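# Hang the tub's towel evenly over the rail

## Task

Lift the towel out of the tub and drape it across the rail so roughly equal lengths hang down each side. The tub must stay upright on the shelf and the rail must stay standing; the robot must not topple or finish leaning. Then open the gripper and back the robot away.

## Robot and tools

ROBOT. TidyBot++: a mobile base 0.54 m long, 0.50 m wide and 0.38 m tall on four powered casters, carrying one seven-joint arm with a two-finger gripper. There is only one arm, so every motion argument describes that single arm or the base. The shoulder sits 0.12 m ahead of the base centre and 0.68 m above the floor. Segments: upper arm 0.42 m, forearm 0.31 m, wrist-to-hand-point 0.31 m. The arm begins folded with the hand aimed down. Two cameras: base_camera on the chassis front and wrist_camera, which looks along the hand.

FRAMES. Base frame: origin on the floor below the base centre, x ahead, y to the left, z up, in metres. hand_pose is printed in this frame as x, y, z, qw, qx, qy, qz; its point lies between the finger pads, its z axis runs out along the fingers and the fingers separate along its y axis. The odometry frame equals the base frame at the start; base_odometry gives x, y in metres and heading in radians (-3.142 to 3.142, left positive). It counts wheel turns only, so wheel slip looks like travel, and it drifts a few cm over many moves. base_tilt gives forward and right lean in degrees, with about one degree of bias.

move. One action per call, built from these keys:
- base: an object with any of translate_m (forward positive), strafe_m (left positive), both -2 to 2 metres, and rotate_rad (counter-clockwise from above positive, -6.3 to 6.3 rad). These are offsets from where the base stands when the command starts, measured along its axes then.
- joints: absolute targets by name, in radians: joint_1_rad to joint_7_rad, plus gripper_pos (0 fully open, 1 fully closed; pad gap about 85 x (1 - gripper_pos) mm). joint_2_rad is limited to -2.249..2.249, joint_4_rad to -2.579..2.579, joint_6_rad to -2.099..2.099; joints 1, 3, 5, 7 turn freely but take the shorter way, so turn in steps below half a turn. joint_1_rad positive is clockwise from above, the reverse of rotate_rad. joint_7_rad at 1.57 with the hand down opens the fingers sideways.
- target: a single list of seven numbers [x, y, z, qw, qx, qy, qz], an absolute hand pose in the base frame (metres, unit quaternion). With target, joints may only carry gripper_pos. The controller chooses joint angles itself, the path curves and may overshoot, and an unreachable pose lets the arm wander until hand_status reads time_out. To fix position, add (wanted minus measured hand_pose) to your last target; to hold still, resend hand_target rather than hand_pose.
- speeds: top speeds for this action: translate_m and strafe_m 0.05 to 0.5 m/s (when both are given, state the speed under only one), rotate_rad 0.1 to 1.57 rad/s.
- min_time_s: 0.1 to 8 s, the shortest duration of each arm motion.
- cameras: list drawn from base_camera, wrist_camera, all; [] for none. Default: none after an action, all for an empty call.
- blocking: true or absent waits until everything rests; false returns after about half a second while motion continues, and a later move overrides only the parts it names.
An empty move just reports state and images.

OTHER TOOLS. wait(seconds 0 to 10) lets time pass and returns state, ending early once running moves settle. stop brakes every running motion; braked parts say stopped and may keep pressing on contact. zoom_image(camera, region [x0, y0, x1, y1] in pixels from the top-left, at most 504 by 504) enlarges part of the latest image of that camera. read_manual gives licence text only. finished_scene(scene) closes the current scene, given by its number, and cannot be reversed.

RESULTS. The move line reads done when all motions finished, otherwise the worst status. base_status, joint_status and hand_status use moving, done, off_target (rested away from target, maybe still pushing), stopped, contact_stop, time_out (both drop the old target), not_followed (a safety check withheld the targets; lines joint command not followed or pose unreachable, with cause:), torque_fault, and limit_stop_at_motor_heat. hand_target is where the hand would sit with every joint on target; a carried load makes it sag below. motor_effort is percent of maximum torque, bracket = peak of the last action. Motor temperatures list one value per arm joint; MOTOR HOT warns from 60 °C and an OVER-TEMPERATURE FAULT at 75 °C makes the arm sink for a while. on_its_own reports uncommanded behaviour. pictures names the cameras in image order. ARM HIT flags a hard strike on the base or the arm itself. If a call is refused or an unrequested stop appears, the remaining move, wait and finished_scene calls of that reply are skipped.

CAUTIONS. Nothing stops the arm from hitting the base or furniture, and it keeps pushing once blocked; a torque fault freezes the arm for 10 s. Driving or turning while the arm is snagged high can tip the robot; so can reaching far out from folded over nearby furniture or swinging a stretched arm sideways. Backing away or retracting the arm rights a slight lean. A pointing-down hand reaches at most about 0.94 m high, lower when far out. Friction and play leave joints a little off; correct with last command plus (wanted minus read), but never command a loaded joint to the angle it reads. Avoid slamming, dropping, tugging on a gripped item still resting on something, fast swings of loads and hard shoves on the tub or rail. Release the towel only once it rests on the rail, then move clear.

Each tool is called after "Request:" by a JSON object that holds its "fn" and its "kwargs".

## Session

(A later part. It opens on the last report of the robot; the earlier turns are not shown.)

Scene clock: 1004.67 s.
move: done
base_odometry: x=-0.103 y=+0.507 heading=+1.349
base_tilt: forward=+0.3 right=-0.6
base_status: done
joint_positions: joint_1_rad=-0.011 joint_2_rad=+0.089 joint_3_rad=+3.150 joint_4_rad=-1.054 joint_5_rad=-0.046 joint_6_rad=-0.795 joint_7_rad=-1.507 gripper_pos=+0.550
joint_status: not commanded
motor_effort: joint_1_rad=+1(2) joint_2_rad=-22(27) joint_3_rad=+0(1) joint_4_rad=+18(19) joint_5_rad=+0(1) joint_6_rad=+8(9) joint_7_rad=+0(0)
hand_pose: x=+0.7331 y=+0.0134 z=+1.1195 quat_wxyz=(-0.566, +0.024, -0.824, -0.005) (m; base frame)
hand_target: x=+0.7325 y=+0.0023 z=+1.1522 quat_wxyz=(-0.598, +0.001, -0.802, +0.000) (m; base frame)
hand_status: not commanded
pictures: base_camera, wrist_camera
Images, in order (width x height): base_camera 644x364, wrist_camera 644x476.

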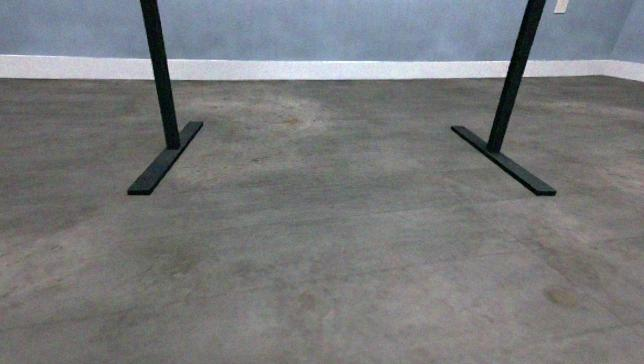

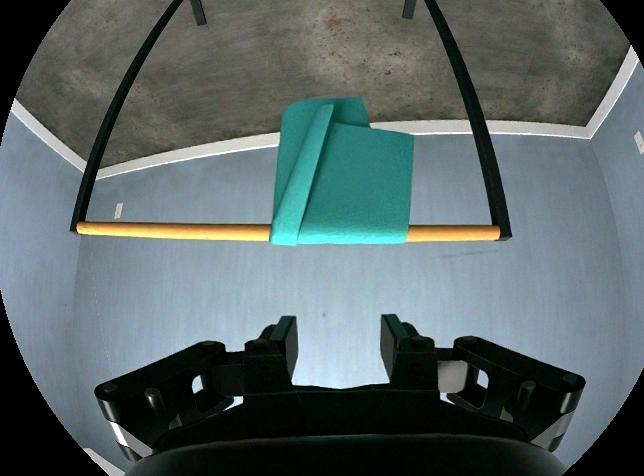

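Request:
{"fn": "move", "kwargs": {"joints": {"joint_2_rad": 0.2, "joint_4_rad": -2.36, "joint_6_rad": 1.0}, "min_time_s": 2, "cameras": ["wrist_camera"]}}

Request:
{"fn": "zoom_image", "kwargs": {"camera": "wrist_camera", "region": [200, 100, 500, 320]}}

Scene clock: 1032.43 s.
move: done
base_odometry: x=-0.103 y=+0.507 heading=+1.349
base_tilt: forward=+0.3 right=-0.6
base_status: not commanded
joint_positions: joint_1_rad=-0.011 joint_2_rad=+0.166 joint_3_rad=+3.150 joint_4_rad=-2.335 joint_5_rad=-0.041 joint_6_rad=+0.949 joint_7_rad=-1.507 gripper_pos=+0.550
joint_status: all done
motor_effort: joint_1_rad=+0(1) joint_2_rad=-20(25) joint_3_rad=+0(0) joint_4_rad=+14(20) joint_5_rad=+1(1) joint_6_rad=+8(10) joint_7_rad=+0(1)
hand_pose: x=+0.6876 y=-0.0073 z=+0.8501 quat_wxyz=(-0.713, +0.004, -0.701, +0.025) (m; base frame)
hand_target: x=+0.6865 y=+0.0022 z=+0.8349 quat_wxyz=(-0.711, +0.001, -0.703, +0.000) (m; base frame)
hand_status: not commanded
pictures: wrist_camera
Images, in order (width x height): wrist_camera 644x476.

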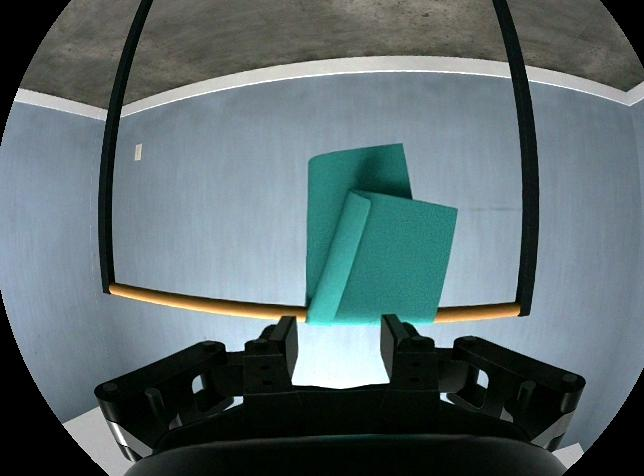

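Scaled by 1.680.

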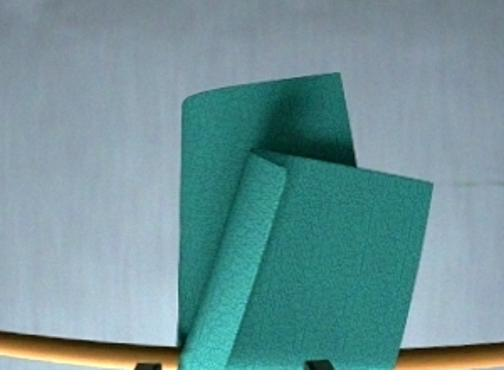

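Request:
{"fn": "move", "kwargs": {"target": [0.50, 0.23, 0.80, 0.2988, 0.641, -0.2987, 0.641], "joints": {"gripper_pos": 0.0}, "min_time_s": 3, "cameras": ["wrist_camera"]}}

Scene clock: 1062.33 s.
move: done
base_odometry: x=-0.103 y=+0.507 heading=+1.349
base_tilt: forward=+0.3 right=-0.6
base_status: not commanded
joint_positions: joint_1_rad=-1.189 joint_2_rad=+0.719 joint_3_rad=+3.115 joint_4_rad=-1.631 joint_5_rad=-1.865 joint_6_rad=+1.897 joint_7_rad=-3.869 gripper_pos=+0.000
joint_status: all done
motor_effort: joint_1_rad=+1(4) joint_2_rad=-31(35) joint_3_rad=+2(7) joint_4_rad=+9(14) joint_5_rad=+6(8) joint_6_rad=+6(9) joint_7_rad=+0(0)
hand_pose: x=+0.5147 y=+0.2455 z=+0.7826 quat_wxyz=(-0.309, -0.660, +0.239, -0.642) (m; base frame)
hand_target: x=+0.5000 y=+0.2300 z=+0.8000 quat_wxyz=(-0.299, -0.641, +0.299, -0.641) (m; base frame)
hand_status: done (0.028 m and 7.3 deg from the pose sent, 0.307 m and 178.3 deg at the start; a joint's target at an end of its range on 42 of 128 steps)
pictures: wrist_camera
Images, in order (width x height): wrist_camera 644x476.

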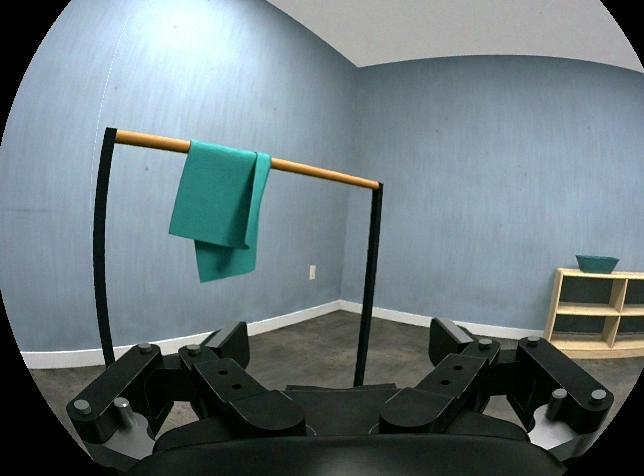

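Request:
{"fn": "move", "kwargs": {"base": {"translate_m": 0.38}, "speeds": {"translate_m": 0.25}, "target": [0.49, 0.225, 0.838, 0.2988, 0.641, -0.2987, 0.641], "cameras": ["wrist_camera", "base_camera"]}}

Scene clock: 1081.17 s.
move: done
base_odometry: x=-0.020 y=+0.878 heading=+1.348
base_tilt: forward=+0.3 right=-0.6
base_status: done
joint_positions: joint_1_rad=-1.191 joint_2_rad=+0.636 joint_3_rad=+3.108 joint_4_rad=-1.621 joint_5_rad=-1.865 joint_6_rad=+1.952 joint_7_rad=-3.868 gripper_pos=+0.000
joint_status: not commanded
motor_effort: joint_1_rad=+1(3) joint_2_rad=-30(33) joint_3_rad=+2(3) joint_4_rad=+9(10) joint_5_rad=+7(7) joint_6_rad=+5(7) joint_7_rad=+0(1)
hand_pose: x=+0.5015 y=+0.2326 z=+0.8247 quat_wxyz=(-0.292, -0.647, +0.277, -0.648) (m; base frame)
hand_target: x=+0.4900 y=+0.2250 z=+0.8380 quat_wxyz=(-0.299, -0.641, +0.299, -0.641) (m; base frame)
hand_status: done (0.019 m and 2.8 deg from the pose sent, 0.064 m and 7.3 deg at the start)
pictures: base_camera, wrist_camera
Images, in order (width x height): base_camera 644x364, wrist_camera 644x476.

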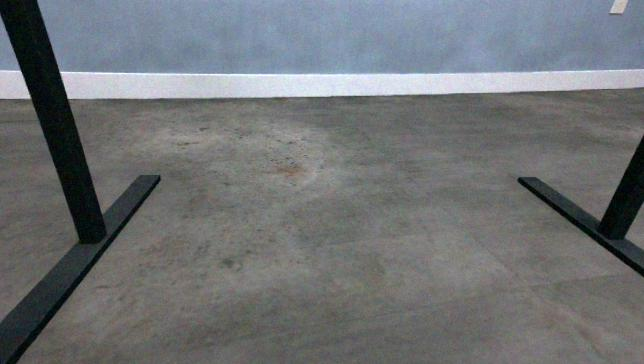

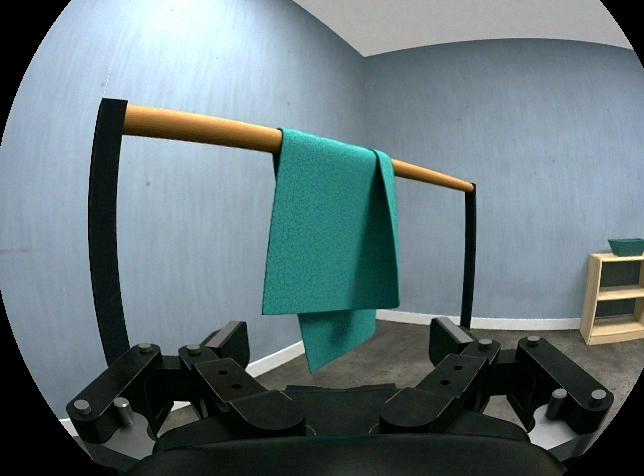

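Request:
{"fn": "move", "kwargs": {"target": [0.533, 0.233, 0.836, 0.2988, 0.641, -0.2987, 0.641], "min_time_s": 1, "cameras": ["wrist_camera"]}}

Request:
{"fn": "move", "kwargs": {"target": [0.585, 0.176, 0.836, 0.2988, 0.641, -0.2987, 0.641], "min_time_s": 1.5, "cameras": ["wrist_camera"]}}

Scene clock: 1100.17 s.
move: done
base_odometry: x=-0.020 y=+0.878 heading=+1.348
base_tilt: forward=+0.3 right=-0.6
base_status: not commanded
joint_positions: joint_1_rad=-1.143 joint_2_rad=+0.636 joint_3_rad=+3.108 joint_4_rad=-1.535 joint_5_rad=-1.865 joint_6_rad=+1.952 joint_7_rad=-3.853 gripper_pos=+0.000
joint_status: not commanded
motor_effort: joint_1_rad=+0(2) joint_2_rad=-31(31) joint_3_rad=+2(3) joint_4_rad=+10(10) joint_5_rad=+8(8) joint_6_rad=+5(7) joint_7_rad=+0(0)
hand_pose: x=+0.5184 y=+0.2288 z=+0.8341 quat_wxyz=(-0.282, -0.643, +0.318, -0.637) (m; base frame)
hand_target: x=+0.5330 y=+0.2330 z=+0.8360 quat_wxyz=(-0.299, -0.641, +0.299, -0.641) (m; base frame)
hand_status: done (0.015 m and 3.0 deg from the pose sent, 0.034 m and 2.8 deg at the start)
pictures: wrist_camera
Images, in order (width x height): wrist_camera 644x476.

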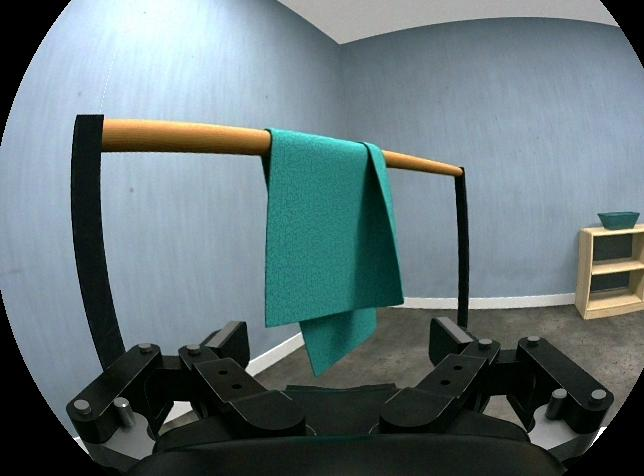

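Scene clock: 1101.97 s.
move: done
base_odometry: x=-0.020 y=+0.878 heading=+1.348
base_tilt: forward=+0.3 right=-0.6
base_status: not commanded
joint_positions: joint_1_rad=-1.022 joint_2_rad=+0.636 joint_3_rad=+3.146 joint_4_rad=-1.587 joint_5_rad=-1.832 joint_6_rad=+1.857 joint_7_rad=-3.853 gripper_pos=+0.000
joint_status: not commanded
motor_effort: joint_1_rad=+1(2) joint_2_rad=-30(31) joint_3_rad=+2(3) joint_4_rad=+10(10) joint_5_rad=+7(8) joint_6_rad=+6(6) joint_7_rad=+0(0)
hand_pose: x=+0.5646 y=+0.1760 z=+0.8225 quat_wxyz=(-0.310, -0.636, +0.328, -0.626) (m; base frame)
hand_target: x=+0.5850 y=+0.1760 z=+0.8360 quat_wxyz=(-0.299, -0.641, +0.299, -0.641) (m; base frame)
hand_status: done (0.024 m and 4.0 deg from the pose sent, 0.085 m and 3.0 deg at the start)
pictures: wrist_camera
Images, in order (width x height): wrist_camera 644x476.

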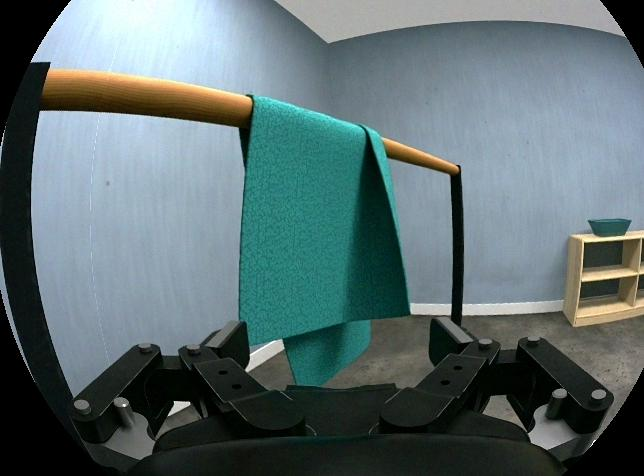

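Request:
{"fn": "move", "kwargs": {"target": [0.611, 0.206, 0.834, 0.2988, 0.641, -0.2987, 0.641], "min_time_s": 1, "cameras": ["wrist_camera"]}}

Scene clock: 1122.40 s.
move: done
base_odometry: x=-0.020 y=+0.878 heading=+1.348
base_tilt: forward=+0.3 right=-0.6
base_status: not commanded
joint_positions: joint_1_rad=-1.007 joint_2_rad=+0.654 joint_3_rad=+3.146 joint_4_rad=-1.481 joint_5_rad=-1.804 joint_6_rad=+1.856 joint_7_rad=-3.803 gripper_pos=+0.000
joint_status: not commanded
motor_effort: joint_1_rad=+1(1) joint_2_rad=-31(32) joint_3_rad=+3(3) joint_4_rad=+11(11) joint_5_rad=+8(8) joint_6_rad=+5(6) joint_7_rad=+0(0)
hand_pose: x=+0.5836 y=+0.1911 z=+0.8373 quat_wxyz=(-0.294, -0.633, +0.342, -0.629) (m; base frame)
hand_target: x=+0.6110 y=+0.2060 z=+0.8340 quat_wxyz=(-0.299, -0.641, +0.299, -0.641) (m; base frame)
hand_status: done (0.031 m and 5.2 deg from the pose sent, 0.056 m and 4.0 deg at the start)
pictures: wrist_camera
Images, in order (width x height): wrist_camera 644x476.

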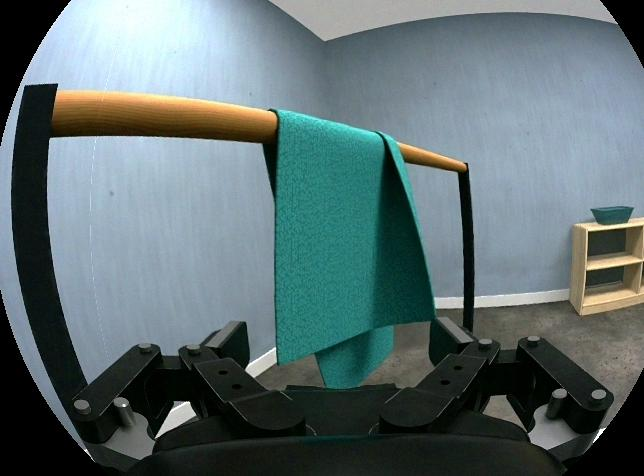

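Request:
{"fn": "move", "kwargs": {"target": [0.657, 0.156, 0.824, 0.2988, 0.641, -0.2987, 0.641], "min_time_s": 1.2, "cameras": ["wrist_camera"]}}

Request:
{"fn": "zoom_image", "kwargs": {"camera": "wrist_camera", "region": [180, 200, 500, 430]}}

Scene clock: 1134.50 s.
move: done
base_odometry: x=-0.020 y=+0.878 heading=+1.348
base_tilt: forward=+0.3 right=-0.6
base_status: not commanded
joint_positions: joint_1_rad=-0.906 joint_2_rad=+0.654 joint_3_rad=+3.182 joint_4_rad=-1.498 joint_5_rad=-1.761 joint_6_rad=+1.730 joint_7_rad=-3.803 gripper_pos=+0.000
joint_status: not commanded
motor_effort: joint_1_rad=+1(2) joint_2_rad=-32(33) joint_3_rad=+3(3) joint_4_rad=+11(12) joint_5_rad=+8(9) joint_6_rad=+6(6) joint_7_rad=+0(1)
hand_pose: x=+0.6335 y=+0.1509 z=+0.8295 quat_wxyz=(-0.292, -0.635, +0.346, -0.627) (m; base frame)
hand_target: x=+0.6570 y=+0.1560 z=+0.8240 quat_wxyz=(-0.299, -0.641, +0.299, -0.641) (m; base frame)
hand_status: done (0.025 m and 5.8 deg from the pose sent, 0.082 m and 5.2 deg at the start)
pictures: wrist_camera
Images, in order (width x height): wrist_camera 644x476.

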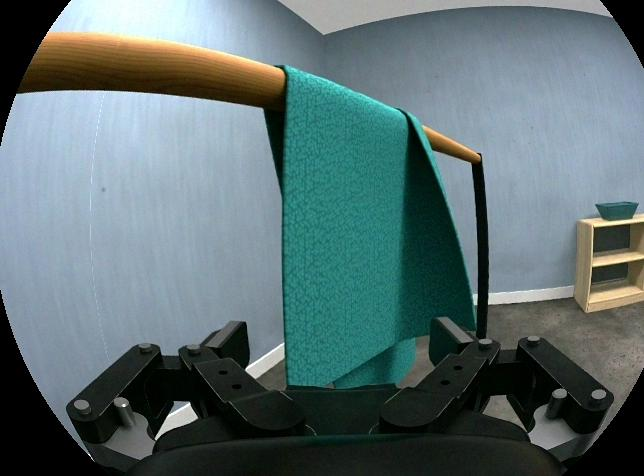

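Scaled by 1.575.

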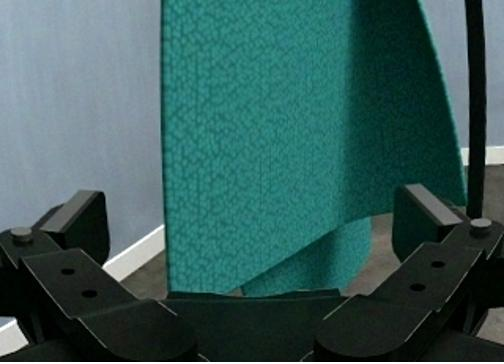

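Request:
{"fn": "move", "kwargs": {"joints": {"gripper_pos": 1.0}, "cameras": ["wrist_camera"]}}

Request:
{"fn": "zoom_image", "kwargs": {"camera": "wrist_camera", "region": [180, 200, 500, 430]}}

Scene clock: 1144.80 s.
move: done
base_odometry: x=-0.020 y=+0.878 heading=+1.348
base_tilt: forward=+0.3 right=-0.6
base_status: not commanded
joint_positions: joint_1_rad=-0.906 joint_2_rad=+0.654 joint_3_rad=+3.182 joint_4_rad=-1.498 joint_5_rad=-1.760 joint_6_rad=+1.729 joint_7_rad=-3.803 gripper_pos=+0.999
joint_status: all done
motor_effort: joint_1_rad=+0(1) joint_2_rad=-32(32) joint_3_rad=+3(3) joint_4_rad=+11(12) joint_5_rad=+8(8) joint_6_rad=+5(6) joint_7_rad=+0(0)
hand_pose: x=+0.6336 y=+0.1510 z=+0.8295 quat_wxyz=(-0.291, -0.635, +0.346, -0.627) (m; base frame)
hand_target: x=+0.6570 y=+0.1560 z=+0.8240 quat_wxyz=(-0.299, -0.641, +0.299, -0.641) (m; base frame)
hand_status: not commanded
pictures: wrist_camera
Images, in order (width x height): wrist_camera 644x476.

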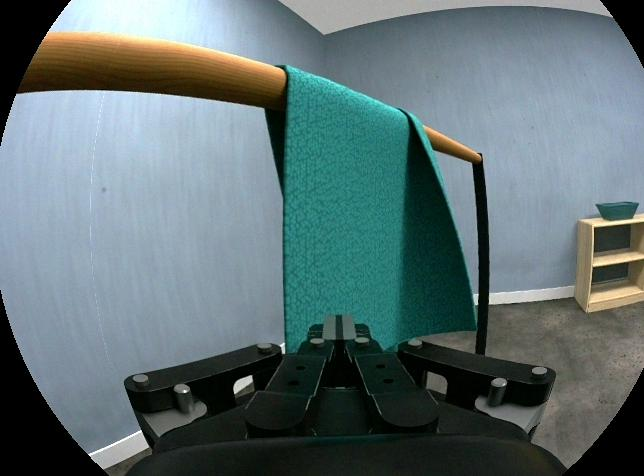

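Scaled by 1.575.

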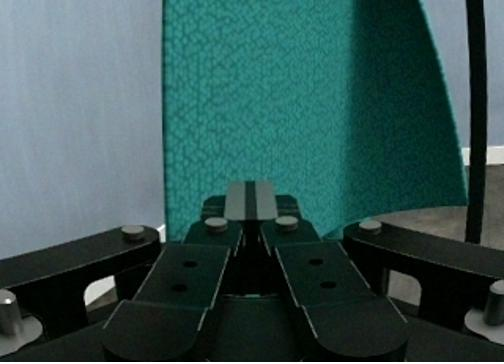

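Request:
{"fn": "move", "kwargs": {"joints": {"gripper_pos": 0.0}, "cameras": []}}

Request:
{"fn": "move", "kwargs": {"target": [0.695, 0.124, 0.822, 0.2988, 0.641, -0.2987, 0.641], "min_time_s": 1.2, "cameras": ["wrist_camera"]}}

Request:
{"fn": "zoom_image", "kwargs": {"camera": "wrist_camera", "region": [180, 200, 500, 430]}}

Scene clock: 1170.90 s.
move: done
base_odometry: x=-0.020 y=+0.878 heading=+1.348
base_tilt: forward=+0.3 right=-0.6
base_status: not commanded
joint_positions: joint_1_rad=-0.906 joint_2_rad=+0.654 joint_3_rad=+3.182 joint_4_rad=-1.498 joint_5_rad=-1.760 joint_6_rad=+1.729 joint_7_rad=-3.803 gripper_pos=+0.000
joint_status: all done
motor_effort: joint_1_rad=+1(1) joint_2_rad=-32(32) joint_3_rad=+3(3) joint_4_rad=+11(12) joint_5_rad=+8(8) joint_6_rad=+5(6) joint_7_rad=+0(0)
hand_pose: x=+0.6336 y=+0.1510 z=+0.8295 quat_wxyz=(-0.291, -0.635, +0.346, -0.627) (m; base frame)
hand_target: x=+0.6570 y=+0.1560 z=+0.8240 quat_wxyz=(-0.299, -0.641, +0.299, -0.641) (m; base frame)
hand_status: not commanded
pictures: none
No camera images: "cameras" was empty.

Scene clock: 1172.40 s.
move: done
base_odometry: x=-0.020 y=+0.878 heading=+1.348
base_tilt: forward=+0.3 right=-0.6
base_status: not commanded
joint_positions: joint_1_rad=-0.827 joint_2_rad=+0.654 joint_3_rad=+3.208 joint_4_rad=-1.498 joint_5_rad=-1.716 joint_6_rad=+1.639 joint_7_rad=-3.803 gripper_pos=+0.000
joint_status: not commanded
motor_effort: joint_1_rad=+0(1) joint_2_rad=-32(33) joint_3_rad=+3(3) joint_4_rad=+11(12) joint_5_rad=+8(8) joint_6_rad=+5(6) joint_7_rad=+0(1)
hand_pose: x=+0.6701 y=+0.1188 z=+0.8301 quat_wxyz=(-0.287, -0.632, +0.349, -0.629) (m; base frame)
hand_target: x=+0.6950 y=+0.1240 z=+0.8220 quat_wxyz=(-0.299, -0.641, +0.299, -0.641) (m; base frame)
hand_status: done (0.027 m and 6.2 deg from the pose sent, 0.067 m and 5.7 deg at the start)
pictures: wrist_camera
Images, in order (width x height): wrist_camera 644x476.

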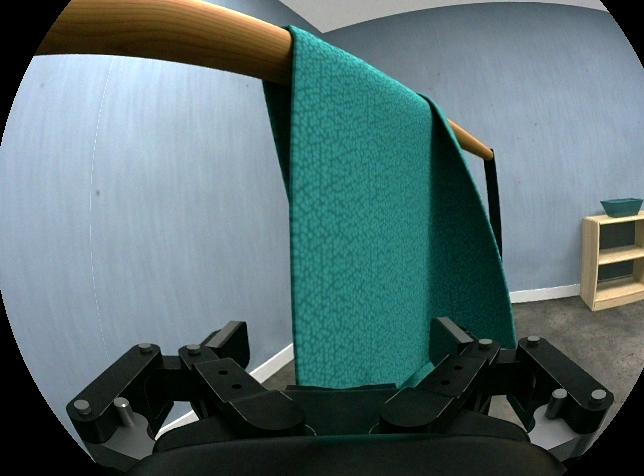

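Scaled by 1.575.

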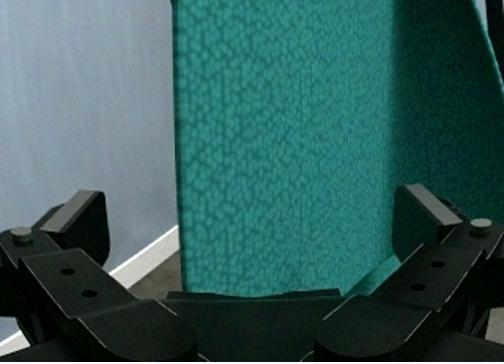

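Request:
{"fn": "move", "kwargs": {"target": [0.706, 0.110, 0.820, 0.2988, 0.641, -0.2987, 0.641], "min_time_s": 1.0, "cameras": ["wrist_camera"]}}

Request:
{"fn": "move", "kwargs": {"joints": {"gripper_pos": 1.0}, "cameras": ["wrist_camera"]}}

Request:
{"fn": "zoom_image", "kwargs": {"camera": "wrist_camera", "region": [180, 200, 500, 430]}}

Scene clock: 1194.93 s.
move: done
base_odometry: x=-0.020 y=+0.878 heading=+1.348
base_tilt: forward=+0.2 right=-0.6
base_status: not commanded
joint_positions: joint_1_rad=-0.803 joint_2_rad=+0.654 joint_3_rad=+3.219 joint_4_rad=-1.498 joint_5_rad=-1.701 joint_6_rad=+1.605 joint_7_rad=-3.803 gripper_pos=+0.000
joint_status: not commanded
motor_effort: joint_1_rad=+1(1) joint_2_rad=-33(33) joint_3_rad=+3(3) joint_4_rad=+12(12) joint_5_rad=+8(9) joint_6_rad=+4(5) joint_7_rad=+0(0)
hand_pose: x=+0.6824 y=+0.1080 z=+0.8302 quat_wxyz=(-0.285, -0.632, +0.349, -0.630) (m; base frame)
hand_target: x=+0.7060 y=+0.1100 z=+0.8200 quat_wxyz=(-0.299, -0.641, +0.299, -0.641) (m; base frame)
hand_status: done (0.026 m and 6.2 deg from the pose sent, 0.038 m and 6.2 deg at the start)
pictures: wrist_camera
Images, in order (width x height): wrist_camera 644x476.

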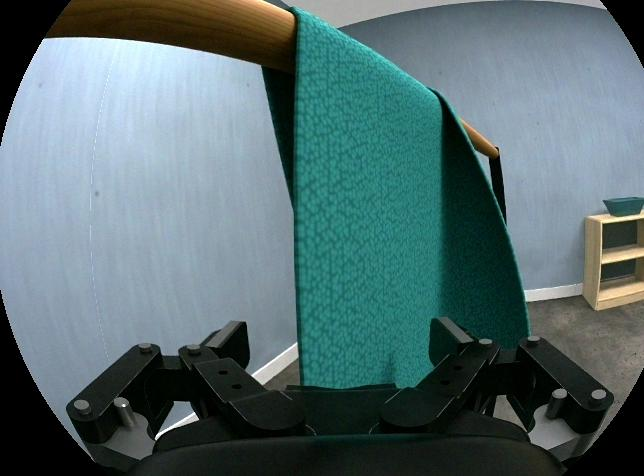

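Scene clock: 1196.03 s.
move: done
base_odometry: x=-0.020 y=+0.878 heading=+1.348
base_tilt: forward=+0.3 right=-0.6
base_status: not commanded
joint_positions: joint_1_rad=-0.803 joint_2_rad=+0.654 joint_3_rad=+3.219 joint_4_rad=-1.498 joint_5_rad=-1.701 joint_6_rad=+1.605 joint_7_rad=-3.803 gripper_pos=+0.988
joint_status: all done
motor_effort: joint_1_rad=+0(1) joint_2_rad=-33(33) joint_3_rad=+3(3) joint_4_rad=+12(12) joint_5_rad=+8(9) joint_6_rad=+4(5) joint_7_rad=+0(0)
hand_pose: x=+0.6824 y=+0.1081 z=+0.8302 quat_wxyz=(-0.285, -0.632, +0.349, -0.630) (m; base frame)
hand_target: x=+0.7060 y=+0.1100 z=+0.8200 quat_wxyz=(-0.299, -0.641, +0.299, -0.641) (m; base frame)
hand_status: not commanded
pictures: wrist_camera
Images, in order (width x height): wrist_camera 644x476.

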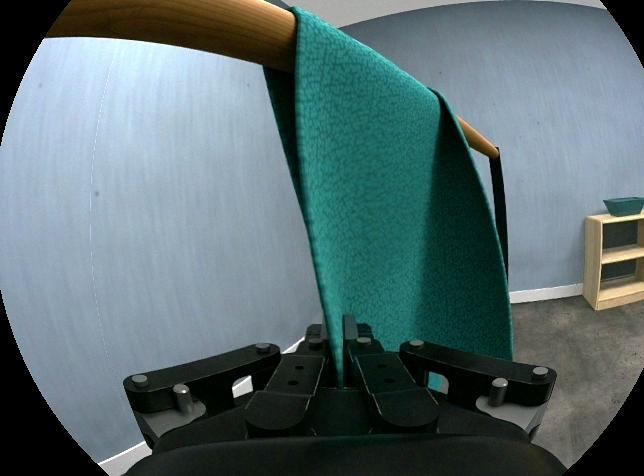

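Scaled by 1.575.

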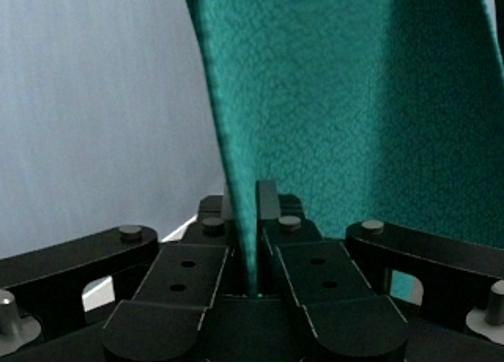

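Request:
{"fn": "move", "kwargs": {"target": [0.706, 0.105, 0.757, 0.2988, 0.641, -0.2987, 0.641], "min_time_s": 2.5, "cameras": ["wrist_camera"]}}

Scene clock: 1203.77 s.
move: done
base_odometry: x=-0.020 y=+0.878 heading=+1.348
base_tilt: forward=+0.3 right=-0.6
base_status: not commanded
joint_positions: joint_1_rad=-0.803 joint_2_rad=+0.708 joint_3_rad=+3.276 joint_4_rad=-1.547 joint_5_rad=-1.663 joint_6_rad=+1.592 joint_7_rad=-3.866 gripper_pos=+0.988
joint_status: not commanded
motor_effort: joint_1_rad=+1(2) joint_2_rad=-27(33) joint_3_rad=+2(3) joint_4_rad=+8(12) joint_5_rad=+2(8) joint_6_rad=+0(5) joint_7_rad=+0(0)
hand_pose: x=+0.6899 y=+0.0909 z=+0.8130 quat_wxyz=(-0.311, -0.612, +0.332, -0.647) (m; base frame)
hand_target: x=+0.7060 y=+0.1050 z=+0.7570 quat_wxyz=(-0.299, -0.641, +0.299, -0.641) (m; base frame)
hand_status: done (0.060 m and 5.2 deg from the pose sent, 0.077 m and 6.2 deg at the start)
pictures: wrist_camera
Images, in order (width x height): wrist_camera 644x476.

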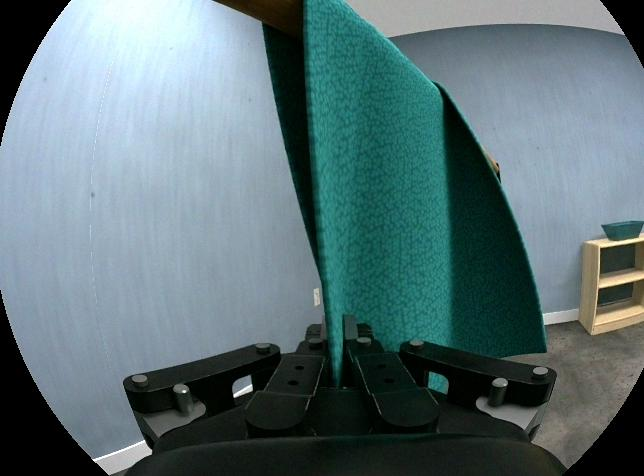

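Request:
{"fn": "move", "kwargs": {"target": [0.706, 0.105, 0.715, 0.2988, 0.641, -0.2987, 0.641], "min_time_s": 2, "cameras": ["wrist_camera"]}}

Scene clock: 1213.03 s.
move: off_target
base_odometry: x=-0.020 y=+0.878 heading=+1.348
base_tilt: forward=+0.3 right=-0.6
base_status: not commanded
joint_positions: joint_1_rad=-0.808 joint_2_rad=+0.759 joint_3_rad=+3.312 joint_4_rad=-1.555 joint_5_rad=-1.647 joint_6_rad=+1.588 joint_7_rad=-3.956 gripper_pos=+0.988
joint_status: not commanded
motor_effort: joint_1_rad=+2(3) joint_2_rad=-23(27) joint_3_rad=+0(2) joint_4_rad=+6(8) joint_5_rad=-3(3) joint_6_rad=-4(5) joint_7_rad=+0(1)
hand_pose: x=+0.6963 y=+0.0868 z=+0.7988 quat_wxyz=(-0.307, -0.592, +0.337, -0.664) (m; base frame)
hand_target: x=+0.7060 y=+0.1050 z=+0.7150 quat_wxyz=(-0.299, -0.641, +0.299, -0.641) (m; base frame)
hand_status: off_target (0.086 m and 7.6 deg from the pose sent, 0.100 m and 5.2 deg at the start)
pictures: wrist_camera
Images, in order (width x height): wrist_camera 644x476.

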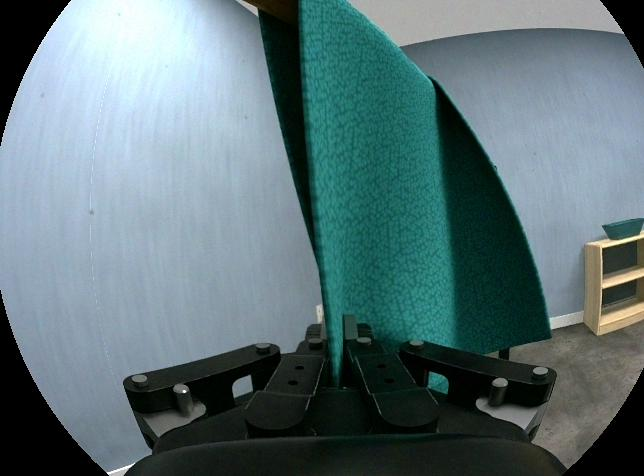

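Request:
{"fn": "move", "kwargs": {"target": [0.700, 0.105, 0.675, 0.2988, 0.641, -0.2987, 0.641], "min_time_s": 2, "cameras": ["wrist_camera"]}}

Scene clock: 1221.43 s.
move: off_target
base_odometry: x=-0.020 y=+0.878 heading=+1.348
base_tilt: forward=+0.3 right=-0.6
base_status: not commanded
joint_positions: joint_1_rad=-0.822 joint_2_rad=+0.803 joint_3_rad=+3.347 joint_4_rad=-1.569 joint_5_rad=-1.639 joint_6_rad=+1.588 joint_7_rad=-4.045 gripper_pos=+0.988
joint_status: not commanded
motor_effort: joint_1_rad=+1(2) joint_2_rad=-18(23) joint_3_rad=-3(3) joint_4_rad=+4(7) joint_5_rad=-6(6) joint_6_rad=-10(10) joint_7_rad=+0(1)
hand_pose: x=+0.6978 y=+0.0847 z=+0.7858 quat_wxyz=(-0.302, -0.573, +0.341, -0.681) (m; base frame)
hand_target: x=+0.7000 y=+0.1050 z=+0.6750 quat_wxyz=(-0.299, -0.641, +0.299, -0.641) (m; base frame)
hand_status: off_target (0.113 m and 10.3 deg from the pose sent, 0.125 m and 7.6 deg at the start)
pictures: wrist_camera
Images, in order (width x height): wrist_camera 644x476.

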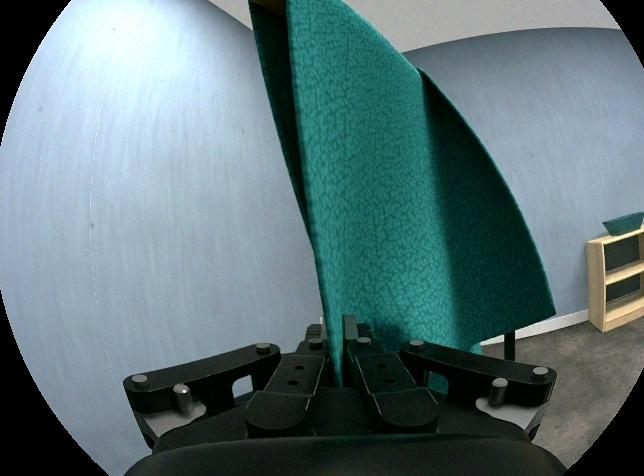

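Request:
{"fn": "move", "kwargs": {"joints": {"gripper_pos": 0.3}, "cameras": ["wrist_camera"]}}

Scene clock: 1226.07 s.
move: done
base_odometry: x=-0.020 y=+0.878 heading=+1.348
base_tilt: forward=+0.3 right=-0.6
base_status: not commanded
joint_positions: joint_1_rad=-0.828 joint_2_rad=+0.926 joint_3_rad=+3.304 joint_4_rad=-1.616 joint_5_rad=-1.683 joint_6_rad=+1.491 joint_7_rad=-4.046 gripper_pos=+0.300
joint_status: all done
motor_effort: joint_1_rad=+1(2) joint_2_rad=-35(41) joint_3_rad=+5(7) joint_4_rad=+8(10) joint_5_rad=+6(7) joint_6_rad=+7(9) joint_7_rad=+0(1)
hand_pose: x=+0.6993 y=+0.1026 z=+0.6770 quat_wxyz=(-0.320, -0.646, +0.287, -0.631) (m; base frame)
hand_target: x=+0.7000 y=+0.1050 z=+0.6750 quat_wxyz=(-0.299, -0.641, +0.299, -0.641) (m; base frame)
hand_status: not commanded
pictures: wrist_camera
Images, in order (width x height): wrist_camera 644x476.

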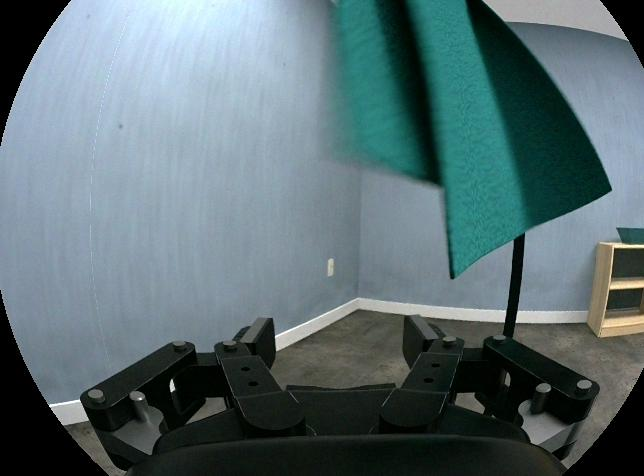

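Request:
{"fn": "wait", "kwargs": {"seconds": 0.5, "cameras": ["wrist_camera"]}}

Request:
{"fn": "zoom_image", "kwargs": {"camera": "wrist_camera", "region": [250, 0, 640, 300]}}

Scene clock: 1230.30 s.
base_odometry: x=-0.020 y=+0.878 heading=+1.348
base_tilt: forward=+0.3 right=-0.6
base_status: not commanded
joint_positions: joint_1_rad=-0.828 joint_2_rad=+0.926 joint_3_rad=+3.304 joint_4_rad=-1.616 joint_5_rad=-1.683 joint_6_rad=+1.491 joint_7_rad=-4.046 gripper_pos=+0.300
joint_status: all done
motor_effort: joint_1_rad=+1(2) joint_2_rad=-35(41) joint_3_rad=+5(7) joint_4_rad=+8(10) joint_5_rad=+6(7) joint_6_rad=+7(9) joint_7_rad=+0(1)
hand_pose: x=+0.6993 y=+0.1026 z=+0.6770 quat_wxyz=(-0.320, -0.646, +0.287, -0.631) (m; base frame)
hand_target: x=+0.7000 y=+0.1050 z=+0.6750 quat_wxyz=(-0.299, -0.641, +0.299, -0.641) (m; base frame)
hand_status: not commanded
wait: 0.50 s; at rest from the start
pictures: wrist_camera
Images, in order (width x height): wrist_camera 644x476.

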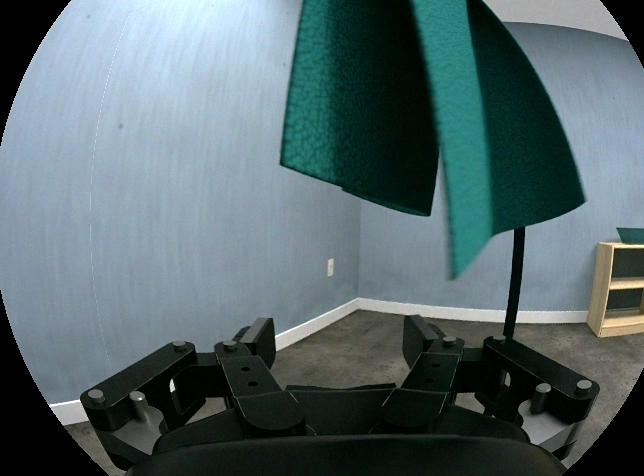

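Scaled by 1.292.

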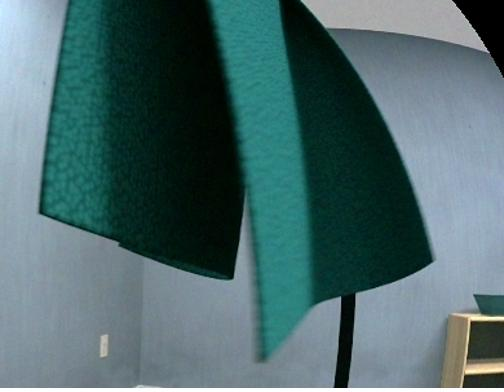

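Request:
{"fn": "move", "kwargs": {"target": [0.69, 0.115, 0.61, 0.2988, 0.641, -0.2987, 0.641], "min_time_s": 1, "cameras": []}}

Request:
{"fn": "move", "kwargs": {"base": {"translate_m": -0.45}, "speeds": {"translate_m": 0.3}, "cameras": ["wrist_camera", "base_camera"]}}

Scene clock: 1238.90 s.
move: done
base_odometry: x=-0.020 y=+0.878 heading=+1.348
base_tilt: forward=+0.3 right=-0.6
base_status: not commanded
joint_positions: joint_1_rad=-0.847 joint_2_rad=+1.025 joint_3_rad=+3.304 joint_4_rad=-1.616 joint_5_rad=-1.683 joint_6_rad=+1.491 joint_7_rad=-4.157 gripper_pos=+0.300
joint_status: not commanded
motor_effort: joint_1_rad=+1(1) joint_2_rad=-36(37) joint_3_rad=+6(6) joint_4_rad=+7(8) joint_5_rad=+5(6) joint_6_rad=+6(8) joint_7_rad=+0(0)
hand_pose: x=+0.6954 y=+0.1115 z=+0.6310 quat_wxyz=(-0.312, -0.643, +0.282, -0.640) (m; base frame)
hand_target: x=+0.6900 y=+0.1150 z=+0.6100 quat_wxyz=(-0.299, -0.641, +0.299, -0.641) (m; base frame)
hand_status: done (0.022 m and 2.4 deg from the pose sent, 0.069 m and 3.1 deg at the start)
pictures: none
No camera images: "cameras" was empty.

Scene clock: 1241.43 s.
move: done
base_odometry: x=-0.119 y=+0.439 heading=+1.349
base_tilt: forward=+0.2 right=-0.6
base_status: done
joint_positions: joint_1_rad=-0.857 joint_2_rad=+1.025 joint_3_rad=+3.304 joint_4_rad=-1.616 joint_5_rad=-1.683 joint_6_rad=+1.491 joint_7_rad=-4.157 gripper_pos=+0.300
joint_status: not commanded
motor_effort: joint_1_rad=+1(2) joint_2_rad=-35(36) joint_3_rad=+6(6) joint_4_rad=+7(8) joint_5_rad=+5(6) joint_6_rad=+7(8) joint_7_rad=+0(0)
hand_pose: x=+0.6943 y=+0.1170 z=+0.6310 quat_wxyz=(-0.309, -0.644, +0.279, -0.642) (m; base frame)
hand_target: x=+0.6900 y=+0.1150 z=+0.6100 quat_wxyz=(-0.299, -0.641, +0.299, -0.641) (m; base frame)
hand_status: not commanded
pictures: base_camera, wrist_camera
Images, in order (width x height): base_camera 644x364, wrist_camera 644x476.

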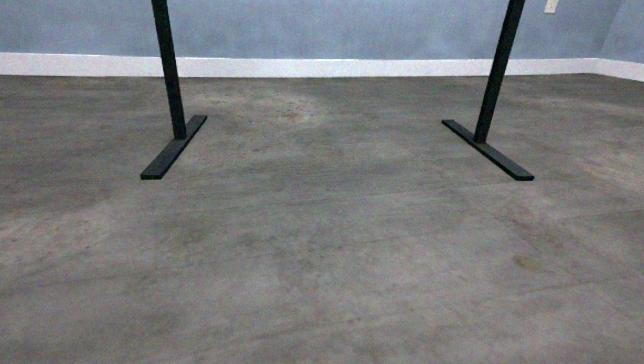

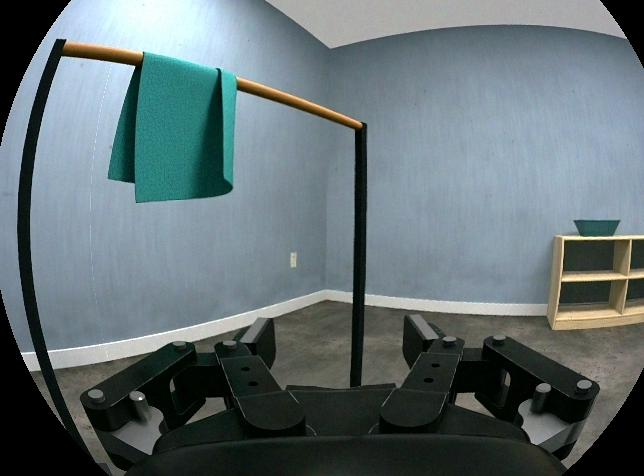

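Request:
{"fn": "finished_scene", "kwargs": {"scene": 1}}

The scene is finished: the task was done.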